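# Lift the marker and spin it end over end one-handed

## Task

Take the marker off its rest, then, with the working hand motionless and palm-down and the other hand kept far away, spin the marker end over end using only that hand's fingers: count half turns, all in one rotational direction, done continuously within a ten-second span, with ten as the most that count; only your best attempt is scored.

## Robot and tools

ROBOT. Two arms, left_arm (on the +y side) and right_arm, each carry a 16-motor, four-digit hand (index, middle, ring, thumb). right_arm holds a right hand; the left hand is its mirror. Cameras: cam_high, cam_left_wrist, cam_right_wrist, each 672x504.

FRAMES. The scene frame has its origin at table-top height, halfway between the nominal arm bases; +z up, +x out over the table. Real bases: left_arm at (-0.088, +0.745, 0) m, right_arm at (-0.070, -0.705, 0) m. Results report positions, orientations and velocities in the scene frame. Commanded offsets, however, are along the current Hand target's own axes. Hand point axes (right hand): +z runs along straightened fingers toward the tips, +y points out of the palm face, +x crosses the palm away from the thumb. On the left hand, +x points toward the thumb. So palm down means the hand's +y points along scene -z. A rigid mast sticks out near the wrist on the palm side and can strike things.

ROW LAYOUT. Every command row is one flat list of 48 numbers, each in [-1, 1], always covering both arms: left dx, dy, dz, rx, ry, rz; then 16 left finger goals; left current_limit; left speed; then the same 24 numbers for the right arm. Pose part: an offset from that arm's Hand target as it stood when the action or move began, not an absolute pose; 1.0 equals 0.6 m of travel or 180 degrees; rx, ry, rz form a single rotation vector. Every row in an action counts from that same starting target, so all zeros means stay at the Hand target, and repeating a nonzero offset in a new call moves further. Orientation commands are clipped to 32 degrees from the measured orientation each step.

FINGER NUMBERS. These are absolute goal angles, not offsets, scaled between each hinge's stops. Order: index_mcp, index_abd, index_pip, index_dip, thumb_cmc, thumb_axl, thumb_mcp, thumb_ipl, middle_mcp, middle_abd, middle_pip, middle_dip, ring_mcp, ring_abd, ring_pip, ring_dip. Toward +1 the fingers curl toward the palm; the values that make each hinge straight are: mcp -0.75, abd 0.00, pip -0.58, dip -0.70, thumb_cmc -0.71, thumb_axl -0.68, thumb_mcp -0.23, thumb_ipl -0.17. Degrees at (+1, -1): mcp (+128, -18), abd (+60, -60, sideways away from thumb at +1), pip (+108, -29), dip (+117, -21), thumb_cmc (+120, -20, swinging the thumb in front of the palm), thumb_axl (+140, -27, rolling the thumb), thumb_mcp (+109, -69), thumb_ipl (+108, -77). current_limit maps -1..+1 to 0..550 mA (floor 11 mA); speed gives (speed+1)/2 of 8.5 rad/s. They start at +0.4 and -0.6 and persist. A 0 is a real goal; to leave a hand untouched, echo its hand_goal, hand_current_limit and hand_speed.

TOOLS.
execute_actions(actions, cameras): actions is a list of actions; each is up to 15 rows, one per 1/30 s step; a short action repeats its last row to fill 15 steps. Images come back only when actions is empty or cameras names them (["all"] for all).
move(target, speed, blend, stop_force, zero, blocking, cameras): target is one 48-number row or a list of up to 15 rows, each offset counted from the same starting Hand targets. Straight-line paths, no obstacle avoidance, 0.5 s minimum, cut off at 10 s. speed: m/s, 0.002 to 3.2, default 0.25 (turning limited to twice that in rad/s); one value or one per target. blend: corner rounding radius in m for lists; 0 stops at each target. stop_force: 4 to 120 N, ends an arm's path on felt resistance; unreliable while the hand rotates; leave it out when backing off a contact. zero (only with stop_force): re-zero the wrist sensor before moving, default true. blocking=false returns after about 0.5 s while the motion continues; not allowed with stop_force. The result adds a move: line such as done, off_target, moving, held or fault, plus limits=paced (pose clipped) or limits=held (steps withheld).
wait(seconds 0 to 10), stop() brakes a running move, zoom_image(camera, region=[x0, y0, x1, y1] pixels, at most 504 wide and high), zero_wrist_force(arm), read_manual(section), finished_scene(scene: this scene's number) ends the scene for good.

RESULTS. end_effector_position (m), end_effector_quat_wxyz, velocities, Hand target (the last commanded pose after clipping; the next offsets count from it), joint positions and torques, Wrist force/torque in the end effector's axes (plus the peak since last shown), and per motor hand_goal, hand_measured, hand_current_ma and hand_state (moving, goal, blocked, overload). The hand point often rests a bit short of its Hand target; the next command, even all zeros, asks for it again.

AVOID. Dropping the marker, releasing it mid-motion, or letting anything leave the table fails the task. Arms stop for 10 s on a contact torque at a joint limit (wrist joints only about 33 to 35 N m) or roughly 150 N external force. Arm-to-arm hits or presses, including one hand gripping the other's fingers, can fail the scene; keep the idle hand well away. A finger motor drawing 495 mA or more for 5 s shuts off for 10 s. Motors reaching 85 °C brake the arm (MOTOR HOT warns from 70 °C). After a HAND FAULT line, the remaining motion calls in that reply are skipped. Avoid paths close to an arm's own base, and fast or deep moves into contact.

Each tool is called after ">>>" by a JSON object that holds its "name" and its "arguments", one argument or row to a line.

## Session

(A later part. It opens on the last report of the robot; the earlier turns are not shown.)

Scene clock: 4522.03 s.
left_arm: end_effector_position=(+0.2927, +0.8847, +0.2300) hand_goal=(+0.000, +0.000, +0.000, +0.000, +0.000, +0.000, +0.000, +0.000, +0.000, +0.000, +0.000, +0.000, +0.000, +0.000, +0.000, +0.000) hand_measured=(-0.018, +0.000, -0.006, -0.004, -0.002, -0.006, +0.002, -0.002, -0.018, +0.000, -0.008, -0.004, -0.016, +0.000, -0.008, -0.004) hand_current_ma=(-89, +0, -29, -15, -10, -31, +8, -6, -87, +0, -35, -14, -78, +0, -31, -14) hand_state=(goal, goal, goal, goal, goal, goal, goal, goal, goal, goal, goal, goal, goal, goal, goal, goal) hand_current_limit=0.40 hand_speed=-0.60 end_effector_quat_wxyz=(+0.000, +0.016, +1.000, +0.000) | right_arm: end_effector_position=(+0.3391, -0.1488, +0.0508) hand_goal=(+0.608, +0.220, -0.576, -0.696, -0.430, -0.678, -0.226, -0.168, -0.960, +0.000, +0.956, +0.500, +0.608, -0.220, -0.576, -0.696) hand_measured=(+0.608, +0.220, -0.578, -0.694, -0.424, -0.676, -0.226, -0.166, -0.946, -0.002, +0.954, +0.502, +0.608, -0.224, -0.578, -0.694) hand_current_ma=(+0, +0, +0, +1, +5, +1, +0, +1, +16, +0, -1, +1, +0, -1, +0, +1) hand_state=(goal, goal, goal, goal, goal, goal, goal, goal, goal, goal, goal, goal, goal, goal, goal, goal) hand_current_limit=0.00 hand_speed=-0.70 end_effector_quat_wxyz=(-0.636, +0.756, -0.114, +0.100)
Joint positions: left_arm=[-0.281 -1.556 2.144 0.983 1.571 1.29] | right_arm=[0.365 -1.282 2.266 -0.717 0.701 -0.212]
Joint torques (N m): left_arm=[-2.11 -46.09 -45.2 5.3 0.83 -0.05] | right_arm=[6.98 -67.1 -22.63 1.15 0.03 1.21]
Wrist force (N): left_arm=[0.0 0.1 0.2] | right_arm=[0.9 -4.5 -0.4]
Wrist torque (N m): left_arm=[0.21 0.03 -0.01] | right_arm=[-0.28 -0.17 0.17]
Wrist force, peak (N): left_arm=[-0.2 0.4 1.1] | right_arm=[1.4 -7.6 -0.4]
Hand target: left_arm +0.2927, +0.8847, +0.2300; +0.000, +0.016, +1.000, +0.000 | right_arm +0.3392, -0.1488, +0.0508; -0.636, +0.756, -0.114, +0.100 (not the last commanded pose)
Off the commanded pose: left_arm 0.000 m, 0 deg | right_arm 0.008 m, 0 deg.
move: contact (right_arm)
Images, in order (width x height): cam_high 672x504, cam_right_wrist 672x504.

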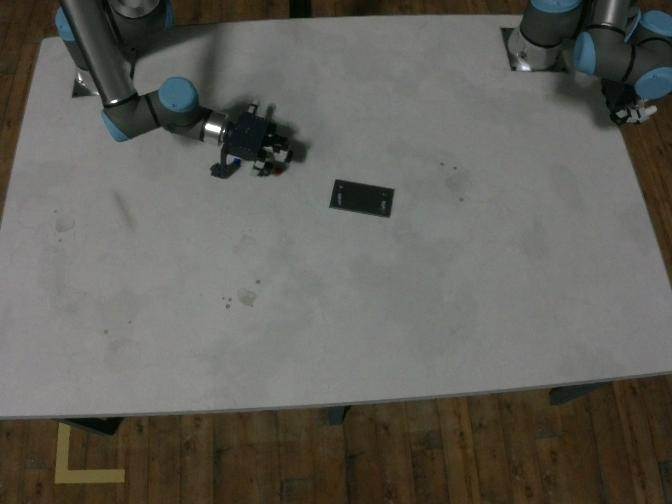

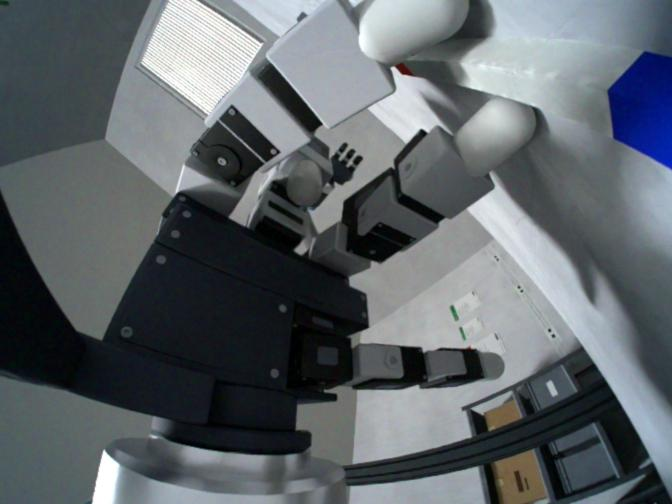

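>>> {"name": "move", "arguments": {
  "target": [
    [0,0,0,0,0,0,0,0,0,0,0,0,0,0,0,0,0,0,0,0,0,0,0.4,-0.6, 0,-0.0012,0,0,0,0,0.608,0.22,-0.576,-0.696,-0.43,-0.678,-0.226,-0.168,-0.959,0,0.956,0.5,0.608,-0.22,-0.576,-0.696,0,-0.94],
    [0,0,0,0,0,0,0,0,0,0,0,0,0,0,0,0,0,0,0,0,0,0,0.4,-0.6, 0,-0.0012,0,0,0,0,0.608,0.43,-0.576,-0.696,-0.43,-0.678,-0.226,-0.168,-0.959,0,0.956,0.5,0.608,-0.46,-0.576,-0.696,0,-0.94]
  ],
  "speed": 0.02
}}

>>> {"name": "move", "arguments": {
  "target": [
    [0,0,0,0,0,0,0,0,0,0,0,0,0,0,0,0,0,0,0,0,0,0,0.4,-0.6, 0,-0.09,-0.015,0,0,0,0.608,0.43,-0.576,-0.696,-0.43,-0.678,-0.226,-0.168,-0.959,0,0.956,0.5,0.608,-0.46,-0.576,-0.696,0,-0.94],
    [0,0,0,0,0,0,0,0,0,0,0,0,0,0,0,0,0,0,0,0,0,0,0.4,-0.6, 0,-0.12,-0.02,0.0555,0,0,0.608,0.43,-0.576,-0.696,-0.43,-0.678,-0.226,-0.168,-0.959,0,0.956,0.5,0.608,-0.46,-0.576,-0.696,0,-0.94]
  ],
  "speed": 0.08,
  "cameras": ["cam_high","cam_right_wrist"]
}}

>>> {"name": "zoom_image", "arguments": {
  "camera": "cam_right_wrist",
  "region": [400, 0, 672, 260]
}}

Scene clock: 4535.10 s.
left_arm: end_effector_position=(+0.2927, +0.8847, +0.2300) hand_goal=(+0.000, +0.000, +0.000, +0.000, +0.000, +0.000, +0.000, +0.000, +0.000, +0.000, +0.000, +0.000, +0.000, +0.000, +0.000, +0.000) hand_measured=(-0.018, +0.000, -0.006, -0.004, -0.002, -0.006, +0.002, -0.002, -0.018, +0.000, -0.008, -0.004, -0.016, +0.000, -0.008, -0.004) hand_current_ma=(-89, +0, -29, -15, -10, -31, +8, -6, -87, +0, -35, -14, -78, +0, -31, -14) hand_state=(goal, goal, goal, goal, goal, goal, goal, goal, goal, goal, goal, goal, goal, goal, goal, goal) hand_current_limit=0.40 hand_speed=-0.60 end_effector_quat_wxyz=(+0.000, +0.016, +1.000, +0.000) | right_arm: end_effector_position=(+0.3392, -0.1487, +0.0515) hand_goal=(+0.608, +0.430, -0.576, -0.696, -0.430, -0.678, -0.226, -0.168, -0.960, +0.000, +0.956, +0.500, +0.608, -0.460, -0.576, -0.696) hand_measured=(+0.608, +0.326, -0.578, -0.694, -0.424, -0.676, -0.226, -0.166, -0.946, -0.002, +0.954, +0.502, +0.608, -0.318, -0.578, -0.694) hand_current_ma=(+0, -236, +0, +1, +5, +1, +0, +1, +16, +0, -1, +1, +0, +275, +0, +1) hand_state=(goal, blocked, goal, goal, goal, goal, goal, goal, goal, goal, goal, goal, goal, moving, goal, goal) hand_current_limit=0.00 hand_speed=-0.94 end_effector_quat_wxyz=(-0.636, +0.756, -0.114, +0.100)
Joint positions: left_arm=[-0.281 -1.556 2.144 0.983 1.571 1.29] | right_arm=[0.365 -1.283 2.265 -0.715 0.701 -0.212]
Joint torques (N m): left_arm=[-0.55 -45.97 -44.4 4.95 0.68 -0.17] | right_arm=[13.57 -67.98 -36.52 1.15 1.97 2.26]
Wrist force (N): left_arm=[-0.2 0.5 0.2] | right_arm=[1.1 -0.7 -1.0]
Wrist torque (N m): left_arm=[0.25 0.05 -0.03] | right_arm=[-0.06 -0.18 0.31]
Wrist force, peak (N): left_arm=[-0.3 -0.3 0.8] | right_arm=[1.3 -4.9 -0.5]
Hand target: left_arm +0.2927, +0.8847, +0.2300; +0.000, +0.016, +1.000, +0.000 | right_arm +0.3392, -0.1487, +0.0515; -0.636, +0.756, -0.114, +0.100
Off the commanded pose: left_arm 0.000 m, 0 deg | right_arm 0.000 m, 0 deg.
move: done

Scene clock: 4537.80 s.
left_arm: end_effector_position=(+0.2927, +0.8847, +0.2300) hand_goal=(+0.000, +0.000, +0.000, +0.000, +0.000, +0.000, +0.000, +0.000, +0.000, +0.000, +0.000, +0.000, +0.000, +0.000, +0.000, +0.000) hand_measured=(-0.018, +0.000, -0.006, -0.004, -0.002, -0.006, +0.002, -0.002, -0.018, +0.000, -0.008, -0.004, -0.016, +0.000, -0.008, -0.004) hand_current_ma=(-89, +0, -29, -15, -10, -31, +8, -6, -87, +0, -35, -14, -78, +0, -31, -14) hand_state=(goal, goal, goal, goal, goal, goal, goal, goal, goal, goal, goal, goal, goal, goal, goal, goal) hand_current_limit=0.40 hand_speed=-0.60 end_effector_quat_wxyz=(+0.000, +0.016, +1.000, +0.000) | right_arm: end_effector_position=(+0.3389, -0.1482, +0.1245) hand_goal=(+0.608, +0.430, -0.576, -0.696, -0.430, -0.678, -0.226, -0.168, -0.960, +0.000, +0.956, +0.500, +0.608, -0.460, -0.576, -0.696) hand_measured=(+0.608, +0.326, -0.578, -0.694, -0.424, -0.676, -0.226, -0.166, -0.946, -0.002, +0.954, +0.502, +0.606, -0.318, -0.578, -0.694) hand_current_ma=(+0, -235, +0, +1, +5, +1, +0, +1, +16, +0, -1, +1, +0, +275, +0, +1) hand_state=(goal, blocked, goal, goal, goal, goal, goal, goal, goal, goal, goal, goal, goal, blocked, goal, goal) hand_current_limit=0.00 hand_speed=-0.94 end_effector_quat_wxyz=(+0.700, -0.698, +0.104, -0.109)
Joint positions: left_arm=[-0.281 -1.556 2.144 0.983 1.571 1.29] | right_arm=[0.334 -1.409 2.335 -0.931 0.652 -0.002]
Joint torques (N m): left_arm=[1.71 -45.25 -44.4 5.62 0.93 0.06] | right_arm=[-13.22 -61.21 -15.9 -3.05 -1.64 3.99]
Wrist force (N): left_arm=[0.2 0.1 0.0] | right_arm=[0.9 -0.4 -0.4]
Wrist torque (N m): left_arm=[0.22 0.00 0.01] | right_arm=[-0.18 -0.18 0.08]
Wrist force, peak (N): left_arm=[0.0 0.1 1.0] | right_arm=[2.3 -0.9 0.0]
Hand target: left_arm +0.2927, +0.8847, +0.2300; +0.000, +0.016, +1.000, +0.000 | right_arm +0.3389, -0.1482, +0.1245; +0.700, -0.698, +0.104, -0.109
Off the commanded pose: left_arm 0.000 m, 0 deg | right_arm 0.000 m, 0 deg.
move: done
Images, in order (width x height): cam_high 672x504, cam_right_wrist 672x504.

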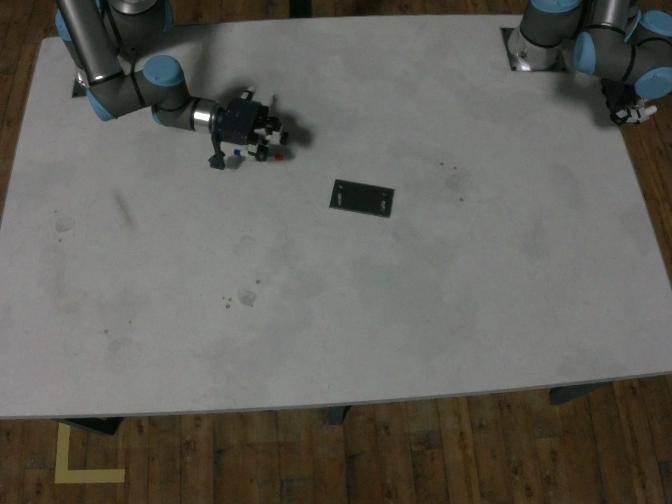

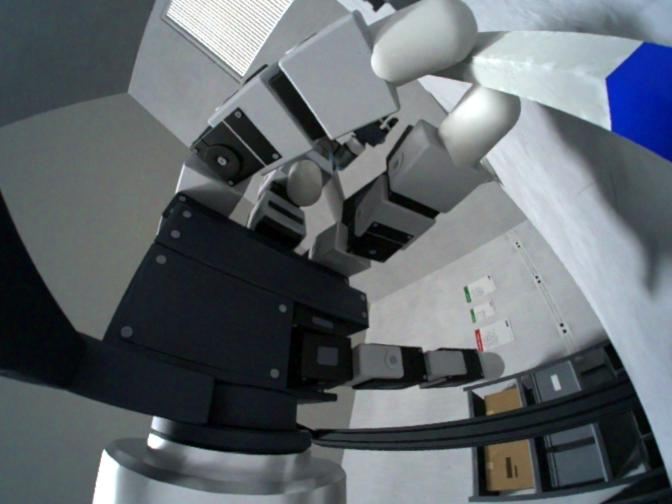

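Scaled by 1.853 from the camera's 672x504 image, which has a finer 960x720 frame.

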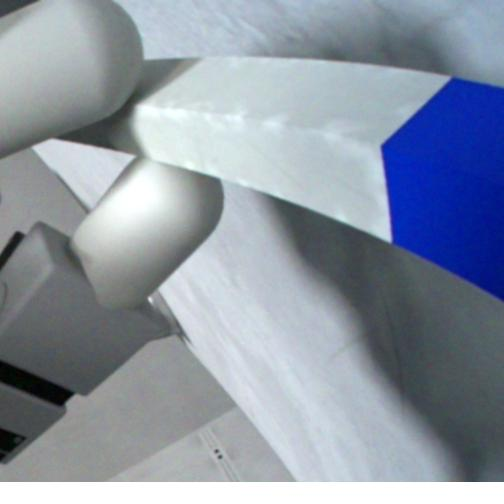

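>>> {"name": "move", "arguments": {
  "target": [0,0,0,0,0,0,0,0,0,0,0,0,0,0,0,0,0,0,0,0,0,0,0.4,-0.6, 0.0494,0,0.5367,-0.0555,0,0,0.608,0.43,-0.576,-0.696,-0.43,-0.678,-0.226,-0.168,-0.959,0,0.956,0.5,0.608,-0.46,-0.576,-0.696,0,-0.94],
  "speed": 0.25,
  "cameras": ["cam_high","cam_right_wrist"]
}}

>>> {"name": "zoom_image", "arguments": {
  "camera": "cam_high",
  "region": [310, 150, 410, 220]
}}

>>> {"name": "zoom_image", "arguments": {
  "camera": "cam_right_wrist",
  "region": [400, 0, 672, 260]
}}

Scene clock: 4560.97 s.
left_arm: end_effector_position=(+0.2927, +0.8847, +0.2300) hand_goal=(+0.000, +0.000, +0.000, +0.000, +0.000, +0.000, +0.000, +0.000, +0.000, +0.000, +0.000, +0.000, +0.000, +0.000, +0.000, +0.000) hand_measured=(-0.018, +0.000, -0.006, -0.004, -0.002, -0.006, +0.002, -0.002, -0.018, +0.000, -0.008, -0.004, -0.016, +0.000, -0.008, -0.004) hand_current_ma=(-89, +0, -29, -15, -10, -31, +8, -6, -87, +0, -35, -14, -78, +0, -31, -14) hand_state=(goal, goal, goal, goal, goal, goal, goal, goal, goal, goal, goal, goal, goal, goal, goal, goal) hand_current_limit=0.40 hand_speed=-0.60 end_effector_quat_wxyz=(+0.000, +0.016, +1.000, +0.000) | right_arm: end_effector_position=(+0.4633, +0.1503, +0.1258) hand_goal=(+0.608, +0.430, -0.576, -0.696, -0.430, -0.678, -0.226, -0.168, -0.960, +0.000, +0.956, +0.500, +0.608, -0.460, -0.576, -0.696) hand_measured=(+0.606, +0.326, -0.578, -0.694, -0.424, -0.676, -0.226, -0.166, -0.946, -0.002, +0.954, +0.502, +0.606, -0.320, -0.578, -0.694) hand_current_ma=(+0, -235, +0, +1, +5, +1, +0, +1, +14, +0, -1, +1, -1, +275, +0, +1) hand_state=(goal, blocked, goal, goal, goal, goal, goal, goal, goal, goal, goal, goal, goal, blocked, goal, goal) hand_current_limit=0.00 hand_speed=-0.94 end_effector_quat_wxyz=(-0.636, +0.756, -0.114, +0.100)
Joint positions: left_arm=[-0.281 -1.556 2.144 0.983 1.571 1.29] | right_arm=[0.679 -0.998 1.605 -0.405 1.007 -0.115]
Joint torques (N m): left_arm=[-0.48 -49.13 -45.24 5.42 0.92 -0.35] | right_arm=[14.29 -74.58 -51.16 1.11 2.28 -3.61]
Wrist force (N): left_arm=[0.0 -0.2 0.3] | right_arm=[0.9 -0.3 -0.5]
Wrist torque (N m): left_arm=[0.17 0.02 -0.01] | right_arm=[-0.08 -0.16 0.32]
Wrist force, peak (N): left_arm=[-0.2 0.0 1.3] | right_arm=[1.6 -1.9 2.4]
Hand target: left_arm +0.2927, +0.8847, +0.2300; +0.000, +0.016, +1.000, +0.000 | right_arm +0.4633, +0.1503, +0.1258; -0.636, +0.756, -0.114, +0.100
Off the commanded pose: left_arm 0.000 m, 0 deg | right_arm 0.000 m, 0 deg.
move: done
Images, in order (width x height): cam_high 672x504, cam_right_wrist 672x504.

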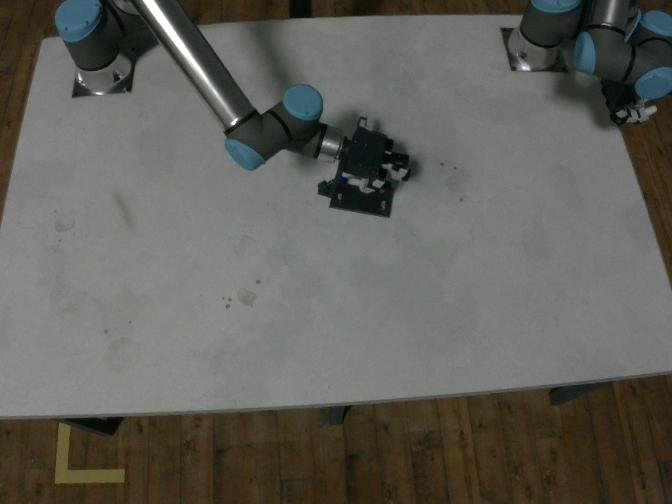

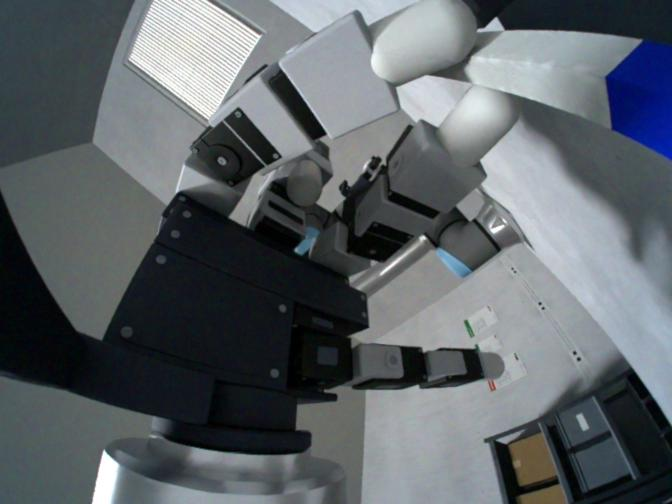

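Scaled by 5.040.

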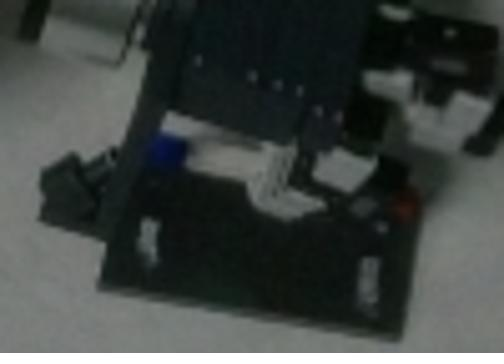

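Scaled by 1.853 from the camera's 672x504 image, which has a finer 960x720 frame.

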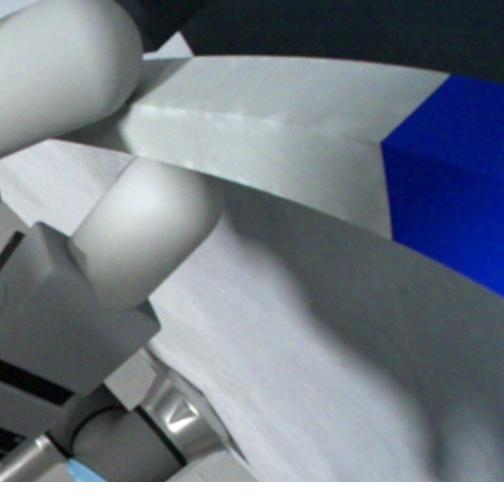

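>>> {"name": "move", "arguments": {
  "target": [
    [0,0,0,0,0,0,0,0,0,0,0,0,0,0,0,0,0,0,0,0,0,0,0.4,-0.6, -0.0035,0.001,-0.0059,0,-0.0148,-0.0026,0.608,0.43,-0.576,-0.696,-0.43,-0.678,-0.226,-0.168,-0.959,0,0.956,0.5,0.608,-0.46,-0.576,-0.696,0,-0.94],
    [0,0,0,0,0,0,0,0,0,0,0,0,0,0,0,0,0,0,0,0,0,0,0.4,-0.6, -0.0035,0.0535,0.0044,0,-0.0148,-0.0026,0.608,0.43,-0.576,-0.696,-0.43,-0.678,-0.226,-0.168,-0.959,0,0.956,0.5,0.608,-0.46,-0.576,-0.696,0,-0.94]
  ],
  "speed": 0.06
}}

>>> {"name": "move", "arguments": {
  "target": [0,0,0,0,0,0,0,0,0,0,0,0,0,0,0,0,0,0,0,0,0,0,0.4,-0.6, 0,0.0197,0.0035,0,0,0,0.608,0.43,-0.576,-0.696,-0.43,-0.678,-0.226,-0.168,-0.959,0,0.956,0.5,0.608,-0.46,-0.576,-0.696,0,-0.94],
  "speed": 0.004,
  "stop_force": 4,
  "cameras": ["cam_high","cam_right_wrist"]
}}

>>> {"name": "zoom_image", "arguments": {
  "camera": "cam_high",
  "region": [310, 150, 410, 220]
}}

Scene clock: 4602.90 s.
left_arm: end_effector_position=(+0.2927, +0.8847, +0.2300) hand_goal=(+0.000, +0.000, +0.000, +0.000, +0.000, +0.000, +0.000, +0.000, +0.000, +0.000, +0.000, +0.000, +0.000, +0.000, +0.000, +0.000) hand_measured=(-0.018, +0.000, -0.006, -0.004, -0.002, -0.006, +0.002, -0.002, -0.018, +0.000, -0.008, -0.004, -0.016, +0.000, -0.008, -0.004) hand_current_ma=(-89, +0, -29, -15, -10, -31, +8, -6, -87, +0, -35, -14, -78, +0, -31, -14) hand_state=(goal, goal, goal, goal, goal, goal, goal, goal, goal, goal, goal, goal, goal, goal, goal, goal) hand_current_limit=0.40 hand_speed=-0.60 end_effector_quat_wxyz=(+0.000, +0.016, +1.000, +0.000) | right_arm: end_effector_position=(+0.4607, +0.1481, +0.0939) hand_goal=(+0.608, +0.430, -0.576, -0.696, -0.430, -0.678, -0.226, -0.168, -0.960, +0.000, +0.956, +0.500, +0.608, -0.460, -0.576, -0.696) hand_measured=(+0.606, +0.326, -0.578, -0.694, -0.424, -0.676, -0.226, -0.166, -0.946, -0.002, +0.954, +0.502, +0.606, -0.320, -0.578, -0.694) hand_current_ma=(+0, -235, +0, +1, +5, +1, +0, +1, +14, +0, -1, +1, -1, +275, +0, +1) hand_state=(goal, blocked, goal, goal, goal, goal, goal, goal, goal, goal, goal, goal, goal, blocked, goal, goal) hand_current_limit=0.00 hand_speed=-0.94 end_effector_quat_wxyz=(-0.638, +0.759, -0.096, +0.085)
Joint positions: left_arm=[-0.281 -1.556 2.144 0.983 1.571 1.29] | right_arm=[0.668 -0.963 1.615 -0.441 0.951 -0.13]
Joint torques (N m): left_arm=[0.99 -48.57 -45.23 5.61 0.86 -0.18] | right_arm=[11.02 -72.31 -24.69 -2.25 1.66 0.45]
Wrist force (N): left_arm=[0.3 0.1 0.2] | right_arm=[0.7 -0.8 -0.3]
Wrist torque (N m): left_arm=[0.20 -0.02 0.02] | right_arm=[-0.14 -0.14 0.28]
Wrist force, peak (N): left_arm=[-0.1 0.0 1.0] | right_arm=[1.3 -1.3 -0.1]
Hand target: left_arm +0.2927, +0.8847, +0.2300; +0.000, +0.016, +1.000, +0.000 | right_arm +0.4607, +0.1482, +0.0937; -0.638, +0.759, -0.096, +0.085
Off the commanded pose: left_arm 0.000 m, 0 deg | right_arm 0.000 m, 0 deg.
move: done

Scene clock: 4605.23 s.
left_arm: end_effector_position=(+0.2927, +0.8847, +0.2300) hand_goal=(+0.000, +0.000, +0.000, +0.000, +0.000, +0.000, +0.000, +0.000, +0.000, +0.000, +0.000, +0.000, +0.000, +0.000, +0.000, +0.000) hand_measured=(-0.018, +0.000, -0.006, -0.004, -0.002, -0.006, +0.002, -0.002, -0.018, +0.000, -0.008, -0.004, -0.016, +0.000, -0.008, -0.004) hand_current_ma=(-89, +0, -29, -15, -10, -31, +8, -6, -87, +0, -35, -14, -78, +0, -31, -14) hand_state=(goal, goal, goal, goal, goal, goal, goal, goal, goal, goal, goal, goal, goal, goal, goal, goal) hand_current_limit=0.40 hand_speed=-0.60 end_effector_quat_wxyz=(+0.000, +0.016, +1.000, +0.000) | right_arm: end_effector_position=(+0.4607, +0.1482, +0.0871) hand_goal=(+0.608, +0.430, -0.576, -0.696, -0.430, -0.678, -0.226, -0.168, -0.960, +0.000, +0.956, +0.500, +0.608, -0.460, -0.576, -0.696) hand_measured=(+0.610, +0.326, -0.574, -0.694, -0.424, -0.676, -0.226, -0.166, -0.946, -0.002, +0.954, +0.502, +0.610, -0.322, -0.574, -0.694) hand_current_ma=(+1, -235, +0, +1, +5, +1, +0, +1, +14, +0, -1, +1, +1, +275, +0, +1) hand_state=(goal, blocked, goal, goal, goal, goal, goal, goal, goal, goal, goal, goal, goal, blocked, goal, goal) hand_current_limit=0.00 hand_speed=-0.94 end_effector_quat_wxyz=(-0.638, +0.759, -0.096, +0.085)
Joint positions: left_arm=[-0.281 -1.556 2.144 0.983 1.571 1.29] | right_arm=[0.668 -0.956 1.618 -0.451 0.951 -0.13]
Joint torques (N m): left_arm=[-0.23 -44.63 -43.88 5.73 0.55 -0.21] | right_arm=[7.77 -101.48 -32.14 0.8 0.57 1.9]
Wrist force (N): left_arm=[-0.2 0.1 0.2] | right_arm=[0.7 -4.9 -0.2]
Wrist torque (N m): left_arm=[0.21 0.05 -0.03] | right_arm=[-0.30 -0.15 0.20]
Wrist force, peak (N): left_arm=[-0.1 0.5 0.8] | right_arm=[0.7 -5.3 -0.3]
Hand target: left_arm +0.2927, +0.8847, +0.2300; +0.000, +0.016, +1.000, +0.000 | right_arm +0.4607, +0.1482, +0.0872; -0.639, +0.759, -0.096, +0.085 (not the last commanded pose)
Off the commanded pose: left_arm 0.000 m, 0 deg | right_arm 0.005 m, 0 deg.
move: contact (right_arm)
Images, in order (width x height): cam_high 672x504, cam_right_wrist 672x504.

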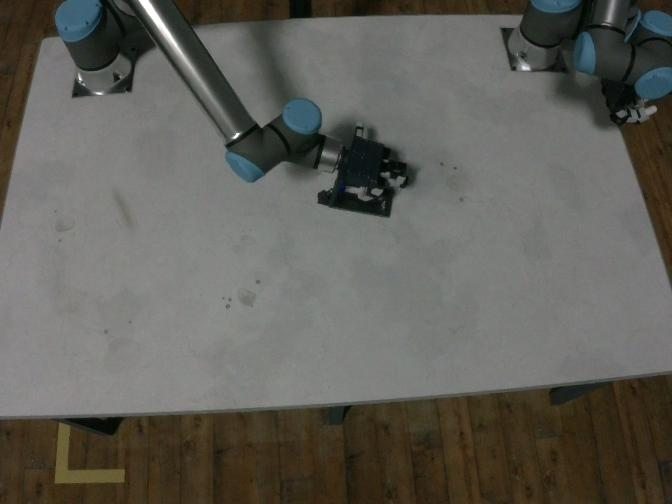

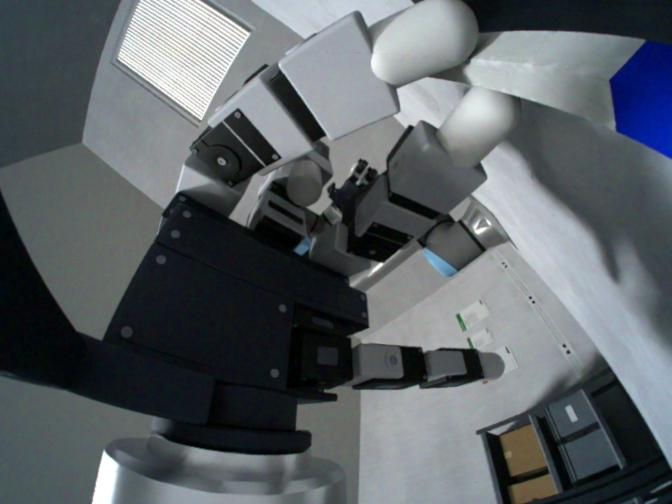

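Scaled by 5.040.

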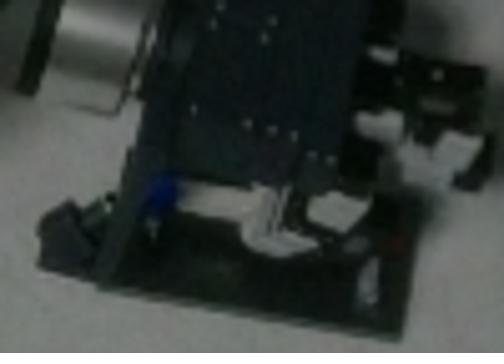

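>>> {"name": "move", "arguments": {
  "target": [
    [0,0,0,0,0,0,0,0,0,0,0,0,0,0,0,0,0,0,0,0,0,0,0.4,-0.6, 0,0,0,0,0,0,0.608,0.25,-0.576,-0.696,-0.43,-0.678,-0.226,-0.168,-0.959,0,0.956,0.5,0.608,-0.25,-0.576,-0.696,0,-0.94],
    [0,0,0,0,0,0,0,0,0,0,0,0,0,0,0,0,0,0,0,0,0,0,0.4,-0.6, 0,0,0,0,0,0,0.608,0.22,-0.576,-0.696,-0.43,-0.678,-0.226,-0.168,-0.959,0,0.956,0.5,0.608,-0.22,-0.576,-0.696,0,-0.94],
    [0,0,0,0,0,0,0,0,0,0,0,0,0,0,0,0,0,0,0,0,0,0,0.4,-0.6, 0,0.004,-0.0122,0.0555,0,0,0.608,0.22,-0.576,-0.696,-0.43,-0.678,-0.226,-0.168,-0.959,0,0.956,0.5,0.608,-0.22,-0.576,-0.696,0,-0.94]
  ],
  "speed": 0.05,
  "cameras": ["cam_high","cam_right_wrist"]
}}

>>> {"name": "zoom_image", "arguments": {
  "camera": "cam_high",
  "region": [310, 150, 410, 220]
}}

>>> {"name": "zoom_image", "arguments": {
  "camera": "cam_right_wrist",
  "region": [400, 0, 672, 260]
}}

Scene clock: 4631.23 s.
left_arm: end_effector_position=(+0.2927, +0.8847, +0.2300) hand_goal=(+0.000, +0.000, +0.000, +0.000, +0.000, +0.000, +0.000, +0.000, +0.000, +0.000, +0.000, +0.000, +0.000, +0.000, +0.000, +0.000) hand_measured=(-0.018, +0.000, -0.006, -0.004, -0.002, -0.006, +0.002, -0.002, -0.018, +0.000, -0.008, -0.004, -0.016, +0.000, -0.008, -0.004) hand_current_ma=(-89, +0, -29, -15, -10, -31, +8, -6, -87, +0, -35, -14, -78, +0, -31, -14) hand_state=(goal, goal, goal, goal, goal, goal, goal, goal, goal, goal, goal, goal, goal, goal, goal, goal) hand_current_limit=0.40 hand_speed=-0.60 end_effector_quat_wxyz=(+0.000, +0.016, +1.000, +0.000) | right_arm: end_effector_position=(+0.4588, +0.1408, +0.0861) hand_goal=(+0.608, +0.220, -0.576, -0.696, -0.430, -0.678, -0.226, -0.168, -0.960, +0.000, +0.956, +0.500, +0.608, -0.220, -0.576, -0.696) hand_measured=(+0.608, +0.222, -0.574, -0.694, -0.424, -0.676, -0.226, -0.166, -0.946, -0.002, +0.954, +0.502, +0.608, -0.222, -0.574, -0.694) hand_current_ma=(+0, +1, +0, +1, +5, +1, +0, +1, +14, +0, -1, +1, +0, -1, +0, +1) hand_state=(goal, goal, goal, goal, goal, goal, goal, goal, goal, goal, goal, goal, goal, goal, goal, goal) hand_current_limit=0.00 hand_speed=-0.94 end_effector_quat_wxyz=(+0.702, -0.701, +0.088, -0.093)
Joint positions: left_arm=[-0.281 -1.556 2.144 0.983 1.571 1.29] | right_arm=[0.648 -0.975 1.744 -0.773 0.919 -0.004]
Joint torques (N m): left_arm=[1.34 -47.5 -44.12 5.62 0.61 0.02] | right_arm=[-13.44 -103.28 -21.93 -3.61 -1.44 3.53]
Wrist force (N): left_arm=[0.0 0.2 0.4] | right_arm=[1.1 -0.9 -0.4]
Wrist torque (N m): left_arm=[0.21 0.02 -0.01] | right_arm=[-0.20 -0.19 0.11]
Wrist force, peak (N): left_arm=[-0.3 -0.4 0.9] | right_arm=[0.4 -4.8 -0.4]
Hand target: left_arm +0.2927, +0.8847, +0.2300; +0.000, +0.016, +1.000, +0.000 | right_arm +0.4588, +0.1408, +0.0861; +0.702, -0.700, +0.088, -0.093
Off the commanded pose: left_arm 0.000 m, 0 deg | right_arm 0.000 m, 0 deg.
move: done
Images, in order (width x height): cam_high 672x504, cam_right_wrist 672x504.

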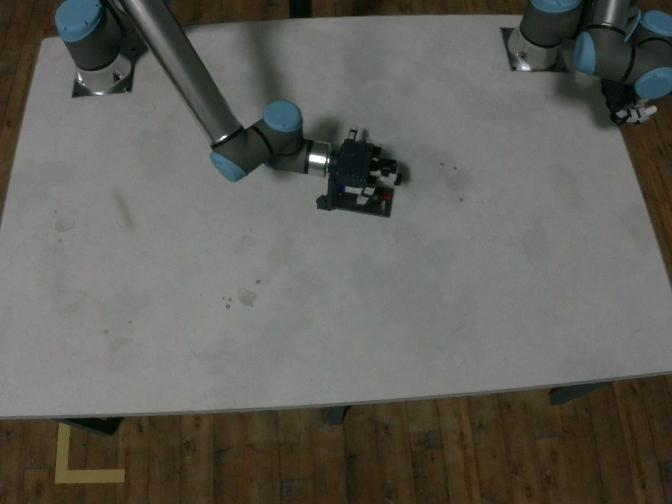

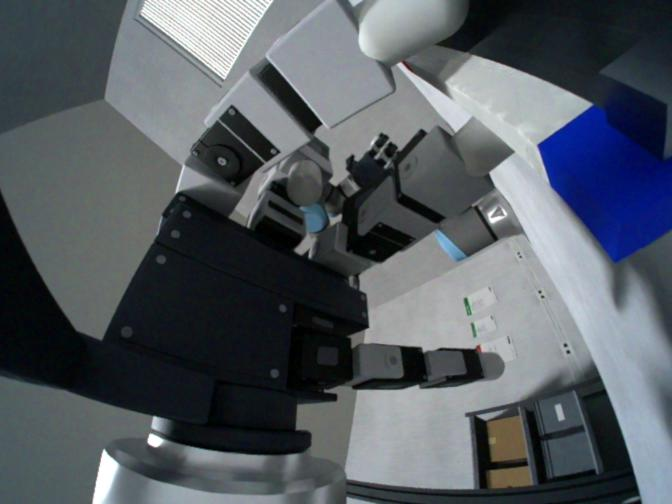

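Scaled by 5.040.

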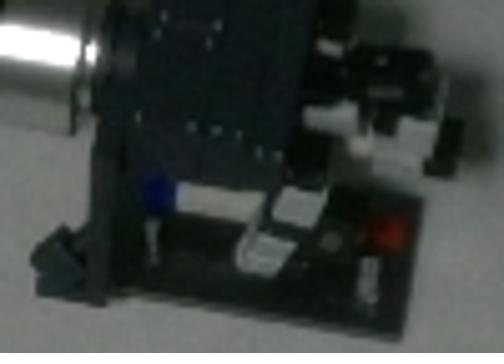

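Scaled by 1.853 from the camera's 672x504 image, which has a finer 960x720 frame.

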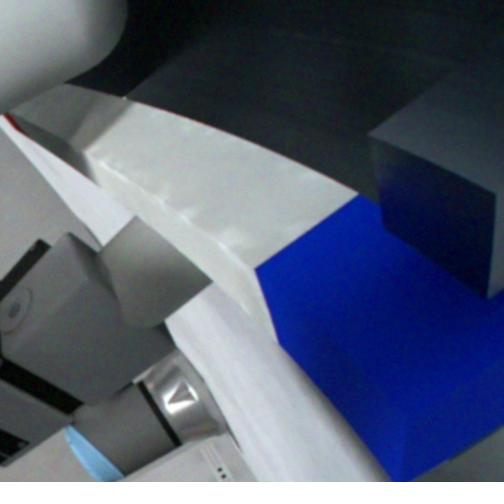

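>>> {"name": "move", "arguments": {
  "target": [
    [0,0,0,0,0,0,0,0,0,0,0,0,0,0,0,0,0,0,0,0,0,0,0.4,-0.6, 0,0,0.0017,0,0,0,0.608,0.22,-0.576,-0.696,-0.43,-0.678,-0.226,-0.168,-0.959,0,0.956,0.5,0.608,-0.22,-0.576,-0.696,0,-0.94],
    [0,0,0,0,0,0,0,0,0,0,0,0,0,0,0,0,0,0,0,0,0,0,0.4,-0.6, 0,0,0.0017,0,0,0,0.608,0.43,-0.576,-0.696,-0.43,-0.678,-0.226,-0.168,-0.959,0,0.956,0.5,0.608,-0.46,-0.576,-0.696,0,-0.94],
    [0,0,0,0,0,0,0,0,0,0,0,0,0,0,0,0,0,0,0,0,0,0,0.4,-0.6, 0,-0.1,0.0017,0,0,0,0.608,0.43,-0.576,-0.696,-0.43,-0.678,-0.226,-0.168,-0.959,0,0.956,0.5,0.608,-0.46,-0.576,-0.696,0,-0.94]
  ],
  "speed": 0.06,
  "cameras": ["cam_high","cam_right_wrist"]
}}

>>> {"name": "zoom_image", "arguments": {
  "camera": "cam_right_wrist",
  "region": [400, 0, 672, 260]
}}

Scene clock: 4651.43 s.
left_arm: end_effector_position=(+0.2927, +0.8847, +0.2300) hand_goal=(+0.000, +0.000, +0.000, +0.000, +0.000, +0.000, +0.000, +0.000, +0.000, +0.000, +0.000, +0.000, +0.000, +0.000, +0.000, +0.000) hand_measured=(-0.018, +0.000, -0.006, -0.004, -0.002, -0.006, +0.002, -0.002, -0.018, +0.000, -0.008, -0.004, -0.016, +0.000, -0.008, -0.004) hand_current_ma=(-89, +0, -29, -15, -10, -31, +8, -6, -87, +0, -35, -14, -78, +0, -31, -14) hand_state=(goal, goal, goal, goal, goal, goal, goal, goal, goal, goal, goal, goal, goal, goal, goal, goal) hand_current_limit=0.40 hand_speed=-0.60 end_effector_quat_wxyz=(+0.000, +0.016, +1.000, +0.000) | right_arm: end_effector_position=(+0.4586, +0.1417, +0.1460) hand_goal=(+0.608, +0.430, -0.576, -0.696, -0.430, -0.678, -0.226, -0.168, -0.960, +0.000, +0.956, +0.500, +0.608, -0.460, -0.576, -0.696) hand_measured=(+0.608, +0.324, -0.574, -0.694, -0.424, -0.676, -0.226, -0.166, -0.946, -0.002, +0.954, +0.502, +0.608, -0.318, -0.574, -0.694) hand_current_ma=(+0, -242, +0, +1, +5, +1, +0, +1, +14, +0, -1, +1, +0, +275, +0, +1) hand_state=(goal, blocked, goal, goal, goal, goal, goal, goal, goal, goal, goal, goal, goal, blocked, goal, goal) hand_current_limit=0.00 hand_speed=-0.94 end_effector_quat_wxyz=(+0.702, -0.700, +0.088, -0.093)
Joint positions: left_arm=[-0.281 -1.556 2.144 0.983 1.571 1.29] | right_arm=[0.649 -1.04 1.719 -0.683 0.92 -0.004]
Joint torques (N m): left_arm=[0.1 -48.7 -44.65 5.68 0.51 -0.14] | right_arm=[11.99 -101.8 -48.22 0.84 1.66 -0.75]
Wrist force (N): left_arm=[-0.2 -0.4 0.5] | right_arm=[0.8 -0.3 -0.1]
Wrist torque (N m): left_arm=[0.12 0.05 -0.02] | right_arm=[-0.19 -0.16 0.08]
Wrist force, peak (N): left_arm=[0.2 0.7 0.7] | right_arm=[1.5 -1.2 -0.3]
Hand target: left_arm +0.2927, +0.8847, +0.2300; +0.000, +0.016, +1.000, +0.000 | right_arm +0.4587, +0.1417, +0.1461; +0.702, -0.700, +0.088, -0.093
Off the commanded pose: left_arm 0.000 m, 0 deg | right_arm 0.000 m, 0 deg.
move: done
Images, in order (width x height): cam_high 672x504, cam_right_wrist 672x504.

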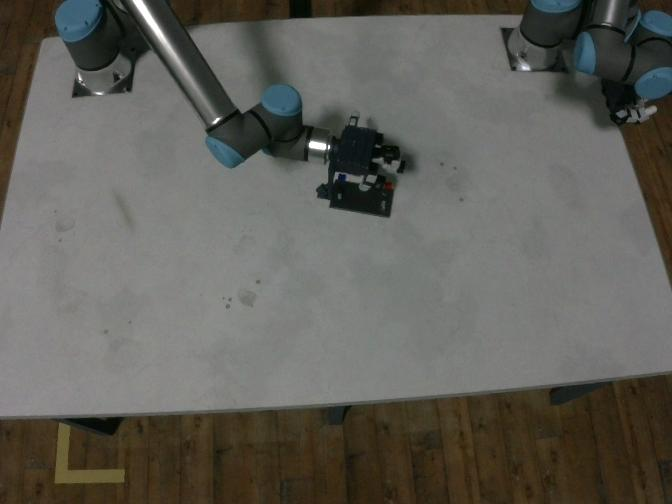

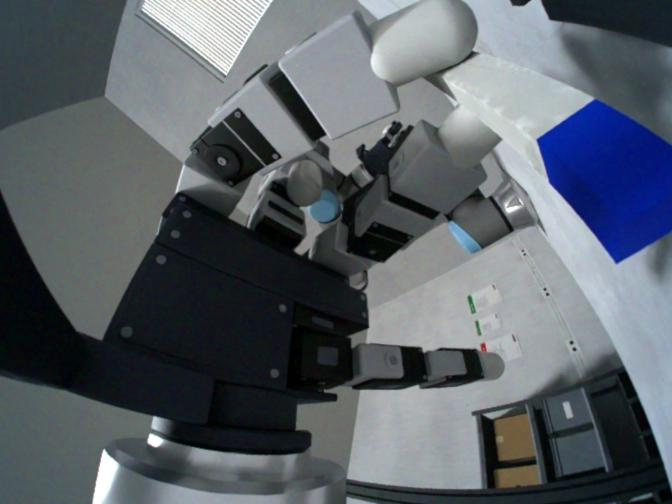

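Scaled by 1.853 from the camera's 672x504 image, which has a finer 960x720 frame.

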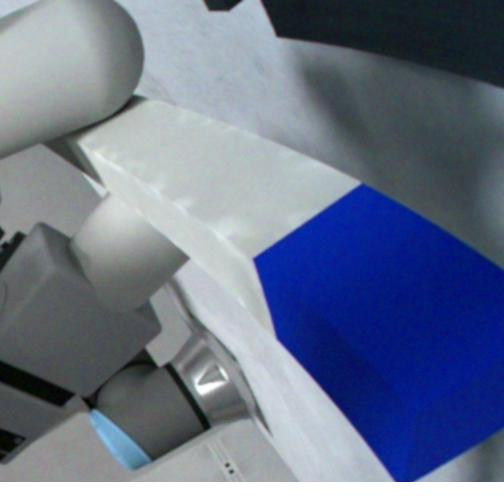

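>>> {"name": "move", "arguments": {
  "target": [
    [0,0,0,0,0,0,0,0,0,0,0,0,0,0,0,0,0,0,0,0,0,0,0.4,-0.6, -0.092,0.0267,-0.3555,0,0,0,0.608,0.43,-0.576,-0.696,-0.43,-0.678,-0.226,-0.168,-0.959,0,0.956,0.5,0.608,-0.46,-0.576,-0.696,0,-0.94],
    [0,0,0,0,0,0,0,0,0,0,0,0,0,0,0,0,0,0,0,0,0,0,0.4,-0.6, -0.092,0.0267,-0.3555,0,0,0,0.863,0.45,-0.839,-0.986,0.357,-0.678,-0.661,0.892,-0.959,0,0.956,0.5,0.863,-0.48,-0.839,-0.986,0,-0.9]
  ],
  "speed": 0.25,
  "cameras": ["cam_high","cam_right_wrist"]
}}

>>> {"name": "zoom_image", "arguments": {
  "camera": "cam_high",
  "region": [210, 80, 350, 180]
}}

Scene clock: 4678.00 s.
left_arm: end_effector_position=(+0.2927, +0.8847, +0.2300) hand_goal=(+0.000, +0.000, +0.000, +0.000, +0.000, +0.000, +0.000, +0.000, +0.000, +0.000, +0.000, +0.000, +0.000, +0.000, +0.000, +0.000) hand_measured=(-0.018, +0.000, -0.006, -0.004, -0.002, -0.006, +0.002, -0.002, -0.018, +0.000, -0.008, -0.004, -0.016, +0.000, -0.008, -0.004) hand_current_ma=(-89, +0, -29, -15, -10, -31, +8, -6, -87, +0, -35, -14, -78, +0, -31, -14) hand_state=(goal, goal, goal, goal, goal, goal, goal, goal, goal, goal, goal, goal, goal, goal, goal, goal) hand_current_limit=0.40 hand_speed=-0.60 end_effector_quat_wxyz=(+0.000, +0.016, +1.000, +0.000) | right_arm: end_effector_position=(+0.3514, -0.0506, +0.1291) hand_goal=(+0.862, +0.450, -0.840, -0.986, +0.356, -0.678, -0.662, +0.892, -0.960, +0.000, +0.956, +0.500, +0.862, -0.480, -0.840, -0.986) hand_measured=(+0.854, +0.354, -0.846, -0.988, +0.356, -0.676, -0.658, +0.888, -0.946, -0.002, +0.954, +0.502, +0.856, -0.368, -0.846, -0.988) hand_current_ma=(-8, -210, -3, -1, +0, +0, +3, -3, +14, +0, -1, +1, -6, +260, -3, -1) hand_state=(goal, blocked, goal, goal, goal, goal, goal, goal, goal, goal, goal, goal, goal, blocked, goal, goal) hand_current_limit=0.00 hand_speed=-0.90 end_effector_quat_wxyz=(+0.702, -0.700, +0.088, -0.093)
Joint positions: left_arm=[-0.281 -1.556 2.144 0.983 1.571 1.29] | right_arm=[0.492 -1.3 2.173 -0.877 0.762 -0.003]
Joint torques (N m): left_arm=[-0.61 -48.36 -44.42 5.44 0.48 0.09] | right_arm=[-14.58 -74.6 -20.25 -3.69 -1.46 4]
Wrist force (N): left_arm=[0.4 0.2 0.4] | right_arm=[1.0 -0.1 -0.2]
Wrist torque (N m): left_arm=[0.20 -0.03 0.02] | right_arm=[-0.11 -0.17 0.14]
Wrist force, peak (N): left_arm=[-1.0 0.2 -0.2] | right_arm=[0.5 0.2 -2.3]
Hand target: left_arm +0.2927, +0.8847, +0.2300; +0.000, +0.016, +1.000, +0.000 | right_arm +0.3514, -0.0506, +0.1291; +0.702, -0.700, +0.088, -0.093
Off the commanded pose: left_arm 0.000 m, 0 deg | right_arm 0.000 m, 0 deg.
move: done
Images, in order (width x height): cam_high 672x504, cam_right_wrist 672x504.

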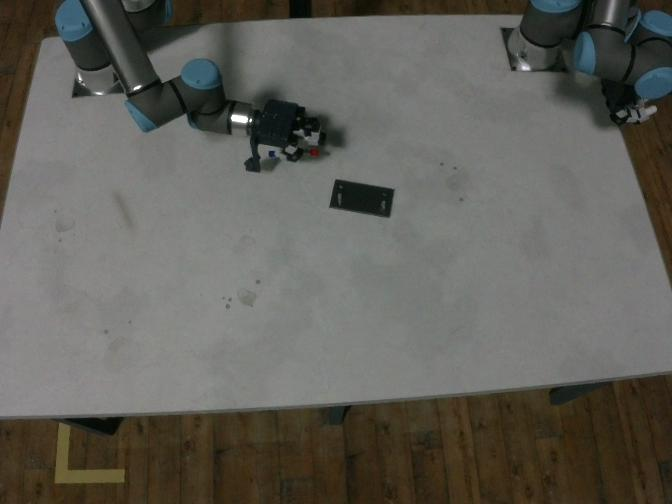

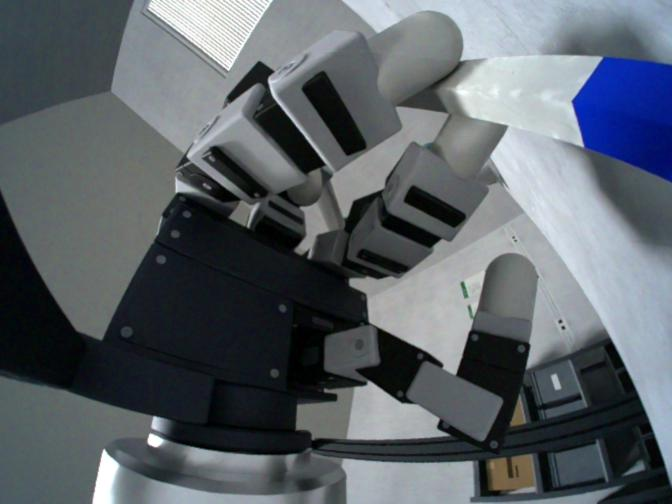

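Scaled by 3.600.

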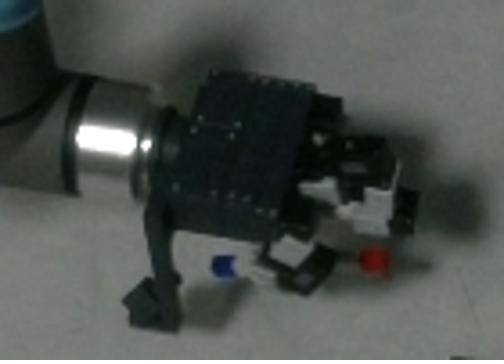

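>>> {"name": "move", "arguments": {
  "target": [
    [0,0,0,0,0,0,0,0,0,0,0,0,0,0,0,0,0,0,0,0,0,0,0.4,-0.6, 0,0,0,0,0,0,0.863,0.43,-0.839,-0.986,0.357,-0.678,-0.661,0.892,-0.658,0,0.942,-0.203,0.863,-0.455,-0.839,-0.986,0,-0.7],
    [0,0,0,0,0,0,0,0,0,0,0,0,0,0,0,0,0,0,0,0,0,0,0.4,-0.6, 0,0,0,0,0,0,0.863,0.43,-0.839,-0.986,0.357,-0.678,-0.661,0.892,-0.329,0,0.358,-0.29,0.863,-0.455,-0.839,-0.986,0,-0.7],
    [0,0,0,0,0,0,0,0,0,0,0,0,0,0,0,0,0,0,0,0,0,0,0.4,-0.6, 0,0,0,0,0,0,0.863,0.43,-0.839,-0.986,0.357,-0.678,-0.661,0.892,-0.082,0,0.036,-0.42,0.863,-0.455,-0.839,-0.986,0,-0.7],
    [0,0,0,0,0,0,0,0,0,0,0,0,0,0,0,0,0,0,0,0,0,0,0.4,-0.6, 0,0,0,0,0,0,0.863,0.43,-0.839,-0.986,0.357,-0.678,-0.661,0.892,0.164,0,-0.285,-0.551,0.863,-0.455,-0.839,-0.986,0,-0.7],
    [0,0,0,0,0,0,0,0,0,0,0,0,0,0,0,0,0,0,0,0,0,0,0.4,-0.6, 0,0,0,0,0,0,0.863,0.43,-0.839,-0.986,0.357,-0.678,-0.661,0.892,0.26,0,-0.328,-0.493,0.863,-0.455,-0.839,-0.986,0.1,-0.7]
  ],
  "speed": 0.1,
  "cameras": ["cam_right_wrist"]
}}

>>> {"name": "move", "arguments": {
  "target": [0,0,0,0,0,0,0,0,0,0,0,0,0,0,0,0,0,0,0,0,0,0,0.4,-0.6, 0,0,0,0,0,0,0.863,0.43,-0.839,-0.986,0.894,-0.678,-0.661,0.892,0.26,0,-0.328,-0.493,0.863,-0.455,-0.839,-0.986,0.1,-0.8],
  "speed": 0.1,
  "cameras": ["cam_right_wrist"]
}}

>>> {"name": "zoom_image", "arguments": {
  "camera": "cam_right_wrist",
  "region": [200, 0, 672, 330]
}}

Scene clock: 4694.73 s.
left_arm: end_effector_position=(+0.2927, +0.8847, +0.2300) hand_goal=(+0.000, +0.000, +0.000, +0.000, +0.000, +0.000, +0.000, +0.000, +0.000, +0.000, +0.000, +0.000, +0.000, +0.000, +0.000, +0.000) hand_measured=(-0.018, +0.000, -0.006, -0.004, -0.002, -0.006, +0.002, -0.002, -0.018, +0.000, -0.008, -0.004, -0.016, +0.000, -0.008, -0.004) hand_current_ma=(-89, +0, -29, -15, -10, -31, +8, -6, -87, +0, -35, -14, -78, +0, -31, -14) hand_state=(goal, goal, goal, goal, goal, goal, goal, goal, goal, goal, goal, goal, goal, goal, goal, goal) hand_current_limit=0.40 hand_speed=-0.60 end_effector_quat_wxyz=(+0.000, +0.016, +1.000, +0.000) | right_arm: end_effector_position=(+0.3514, -0.0506, +0.1291) hand_goal=(+0.862, +0.430, -0.840, -0.986, +0.356, -0.678, -0.662, +0.892, +0.260, +0.000, -0.328, -0.494, +0.862, -0.456, -0.840, -0.986) hand_measured=(+0.864, +0.354, -0.844, -0.988, +0.356, -0.676, -0.658, +0.888, +0.228, -0.002, -0.336, -0.506, +0.866, -0.368, -0.842, -0.988) hand_current_ma=(+1, -148, -1, +0, +0, +0, +3, -3, -52, +0, -5, -11, +3, +181, -1, -1) hand_state=(goal, blocked, goal, goal, goal, goal, goal, goal, blocked, goal, goal, goal, goal, blocked, goal, goal) hand_current_limit=0.10 hand_speed=-0.70 end_effector_quat_wxyz=(+0.702, -0.700, +0.088, -0.093)
Joint positions: left_arm=[-0.281 -1.556 2.144 0.983 1.571 1.29] | right_arm=[0.492 -1.3 2.173 -0.877 0.762 -0.003]
Joint torques (N m): left_arm=[1.9 -46.74 -44.9 5.66 0.17 0.04] | right_arm=[-15.03 -71.36 -21.1 -3.13 -1.47 3.71]
Wrist force (N): left_arm=[-0.1 0.2 0.3] | right_arm=[1.1 -0.6 -0.2]
Wrist torque (N m): left_arm=[0.22 0.03 -0.01] | right_arm=[-0.17 -0.18 0.13]
Wrist force, peak (N): left_arm=[-0.5 0.7 0.8] | right_arm=[1.4 -0.6 -1.0]
Hand target: left_arm +0.2927, +0.8847, +0.2300; +0.000, +0.016, +1.000, +0.000 | right_arm +0.3514, -0.0506, +0.1291; +0.702, -0.700, +0.088, -0.093
Off the commanded pose: left_arm 0.000 m, 0 deg | right_arm 0.000 m, 0 deg.
move: done
Images, in order (width x height): cam_right_wrist 672x504.

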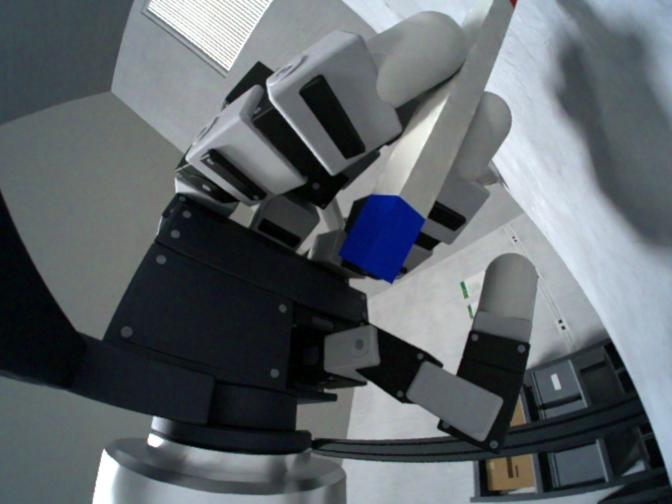

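Scene clock: 4695.80 s.
left_arm: end_effector_position=(+0.2927, +0.8847, +0.2300) hand_goal=(+0.000, +0.000, +0.000, +0.000, +0.000, +0.000, +0.000, +0.000, +0.000, +0.000, +0.000, +0.000, +0.000, +0.000, +0.000, +0.000) hand_measured=(-0.018, +0.000, -0.006, -0.004, -0.002, -0.006, +0.002, -0.002, -0.018, +0.000, -0.008, -0.004, -0.016, +0.000, -0.008, -0.004) hand_current_ma=(-89, +0, -29, -15, -10, -31, +8, -6, -87, +0, -35, -14, -78, +0, -31, -14) hand_state=(goal, goal, goal, goal, goal, goal, goal, goal, goal, goal, goal, goal, goal, goal, goal, goal) hand_current_limit=0.40 hand_speed=-0.60 end_effector_quat_wxyz=(+0.000, +0.016, +1.000, +0.000) | right_arm: end_effector_position=(+0.3514, -0.0506, +0.1291) hand_goal=(+0.862, +0.430, -0.840, -0.986, +0.894, -0.678, -0.662, +0.892, +0.260, +0.000, -0.328, -0.494, +0.862, -0.456, -0.840, -0.986) hand_measured=(+0.872, +0.354, -0.840, -0.988, +0.850, -0.678, -0.666, +0.888, +0.246, -0.004, -0.336, -0.502, +0.856, -0.368, -0.850, -0.988) hand_current_ma=(+9, -148, +0, +0, -82, +0, -4, -5, -17, -2, -5, -6, -5, +181, -9, -1) hand_state=(goal, blocked, goal, goal, blocked, goal, goal, goal, goal, goal, goal, goal, goal, blocked, goal, goal) hand_current_limit=0.10 hand_speed=-0.80 end_effector_quat_wxyz=(+0.702, -0.700, +0.088, -0.093)
Joint positions: left_arm=[-0.281 -1.556 2.144 0.983 1.571 1.29] | right_arm=[0.492 -1.3 2.173 -0.877 0.762 -0.003]
Joint torques (N m): left_arm=[-0.14 -46.29 -43.08 5.65 0.73 -0.04] | right_arm=[-12.29 -73.69 -21.42 -3.55 -1.44 3.47]
Wrist force (N): left_arm=[0.2 0.0 0.8] | right_arm=[1.2 -0.5 -0.2]
Wrist torque (N m): left_arm=[0.15 0.00 0.01] | right_arm=[-0.15 -0.20 0.17]
Wrist force, peak (N): left_arm=[-0.1 0.3 1.0] | right_arm=[1.4 -0.2 -0.7]
Hand target: left_arm +0.2927, +0.8847, +0.2300; +0.000, +0.016, +1.000, +0.000 | right_arm +0.3514, -0.0506, +0.1291; +0.702, -0.700, +0.088, -0.093
Off the commanded pose: left_arm 0.000 m, 0 deg | right_arm 0.000 m, 0 deg.
move: done
Images, in order (width x height): cam_right_wrist 672x504.

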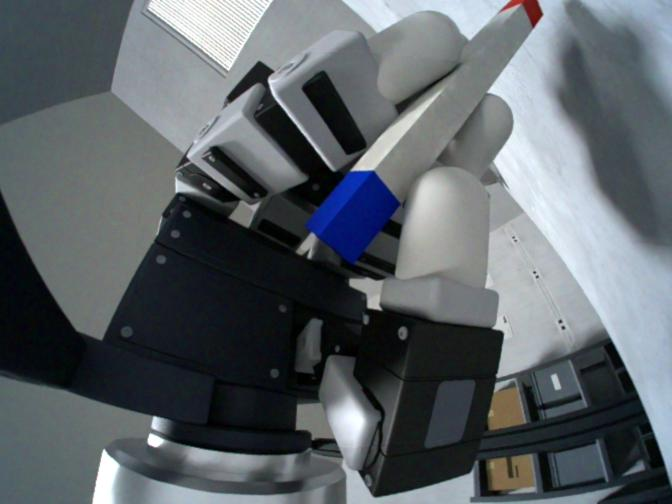

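Scaled by 1.068 from the camera's 672x504 image, which has a finer 960x720 frame.

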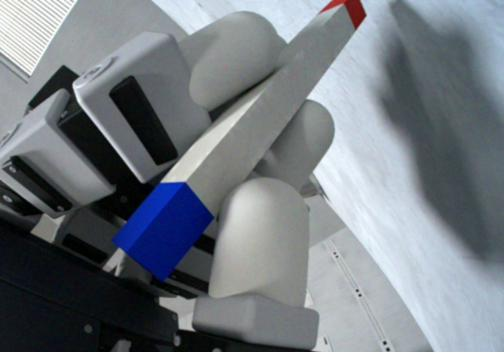

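>>> {"name": "move", "arguments": {
  "target": [
    [0,0,0,0,0,0,0,0,0,0,0,0,0,0,0,0,0,0,0,0,0,0,0.4,-0.6, 0,0,0,0,0,0,0.863,0.43,-0.839,-0.986,0.894,-0.678,-0.661,0.892,-0.3,0,-0.4,-0.5,0.863,-0.455,-0.839,-0.986,0.1,-0.7],
    [0,0,0,0,0,0,0,0,0,0,0,0,0,0,0,0,0,0,0,0,0,0,0.4,-0.6, 0,0,0,0,0,0,0.863,0.43,-0.839,-0.986,0.894,-0.678,-0.661,0.892,-0.959,0,0.956,0.5,0.863,-0.455,-0.839,-0.986,0.1,-0.7],
    [0,0,0,0,0,0,0,0,0,0,0,0,0,0,0,0,0,0,0,0,0,0,0.4,-0.6, 0,0,0,0,0,0,0.863,0.43,-0.839,-0.986,0.903,-0.678,-0.607,0.903,-0.959,0,0.956,0.5,0.863,-0.455,-0.839,-0.986,0.1,-0.8],
    [0,0,0,0,0,0,0,0,0,0,0,0,0,0,0,0,0,0,0,0,0,0,0.4,-0.6, 0,0,0,0,0,0,0.863,0.43,-0.839,-0.986,0.937,-0.678,-0.534,0.968,-0.959,0,0.956,0.5,0.863,-0.455,-0.839,-0.986,0.1,-0.8]
  ],
  "speed": 0.1,
  "cameras": ["cam_right_wrist"]
}}

>>> {"name": "zoom_image", "arguments": {
  "camera": "cam_right_wrist",
  "region": [200, 0, 672, 330]
}}

Scene clock: 4717.10 s.
left_arm: end_effector_position=(+0.2927, +0.8847, +0.2300) hand_goal=(+0.000, +0.000, +0.000, +0.000, +0.000, +0.000, +0.000, +0.000, +0.000, +0.000, +0.000, +0.000, +0.000, +0.000, +0.000, +0.000) hand_measured=(-0.018, +0.000, -0.006, -0.004, -0.002, -0.006, +0.002, -0.002, -0.018, +0.000, -0.008, -0.004, -0.016, +0.000, -0.008, -0.004) hand_current_ma=(-89, +0, -29, -15, -10, -31, +8, -6, -87, +0, -35, -14, -78, +0, -31, -14) hand_state=(goal, goal, goal, goal, goal, goal, goal, goal, goal, goal, goal, goal, goal, goal, goal, goal) hand_current_limit=0.40 hand_speed=-0.60 end_effector_quat_wxyz=(+0.000, +0.016, +1.000, +0.000) | right_arm: end_effector_position=(+0.3514, -0.0506, +0.1291) hand_goal=(+0.862, +0.430, -0.840, -0.986, +0.936, -0.678, -0.534, +0.968, -0.960, +0.000, +0.956, +0.500, +0.862, -0.456, -0.840, -0.986) hand_measured=(+0.862, +0.424, -0.838, -0.986, +0.890, -0.684, -0.572, +0.958, -0.944, -0.004, +0.954, +0.498, +0.824, -0.428, -0.866, -0.988) hand_current_ma=(+0, -3, +1, +0, -89, -5, -93, -13, +18, -1, -1, -1, -70, +32, -36, -1) hand_state=(goal, goal, goal, goal, blocked, goal, blocked, goal, goal, goal, goal, goal, blocked, blocked, blocked, goal) hand_current_limit=0.10 hand_speed=-0.80 end_effector_quat_wxyz=(+0.702, -0.700, +0.088, -0.093)
Joint positions: left_arm=[-0.281 -1.556 2.144 0.983 1.571 1.29] | right_arm=[0.492 -1.3 2.173 -0.877 0.762 -0.003]
Joint torques (N m): left_arm=[-0.11 -47.26 -44.68 5.46 0.72 -0.33] | right_arm=[-12.13 -72.18 -21.45 -2.93 -1.23 3.78]
Wrist force (N): left_arm=[-0.3 0.4 0.8] | right_arm=[0.6 -0.2 -0.3]
Wrist torque (N m): left_arm=[0.19 0.07 -0.04] | right_arm=[-0.12 -0.12 0.13]
Wrist force, peak (N): left_arm=[-0.5 0.7 0.8] | right_arm=[1.6 -0.7 -0.6]
Hand target: left_arm +0.2927, +0.8847, +0.2300; +0.000, +0.016, +1.000, +0.000 | right_arm +0.3514, -0.0506, +0.1291; +0.702, -0.700, +0.088, -0.093
Off the commanded pose: left_arm 0.000 m, 0 deg | right_arm 0.000 m, 0 deg.
move: done
Images, in order (width x height): cam_right_wrist 672x504.

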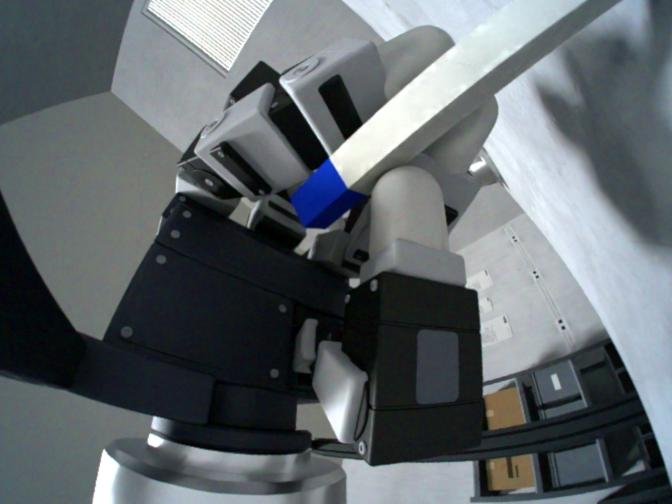

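Scaled by 1.068 from the camera's 672x504 image, which has a finer 960x720 frame.

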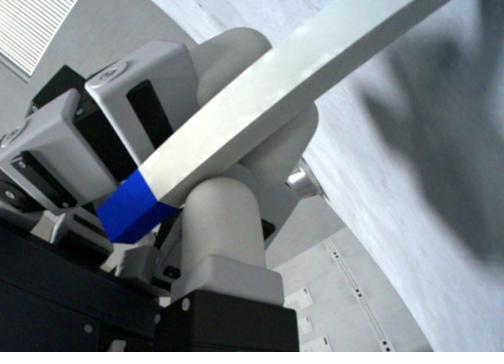

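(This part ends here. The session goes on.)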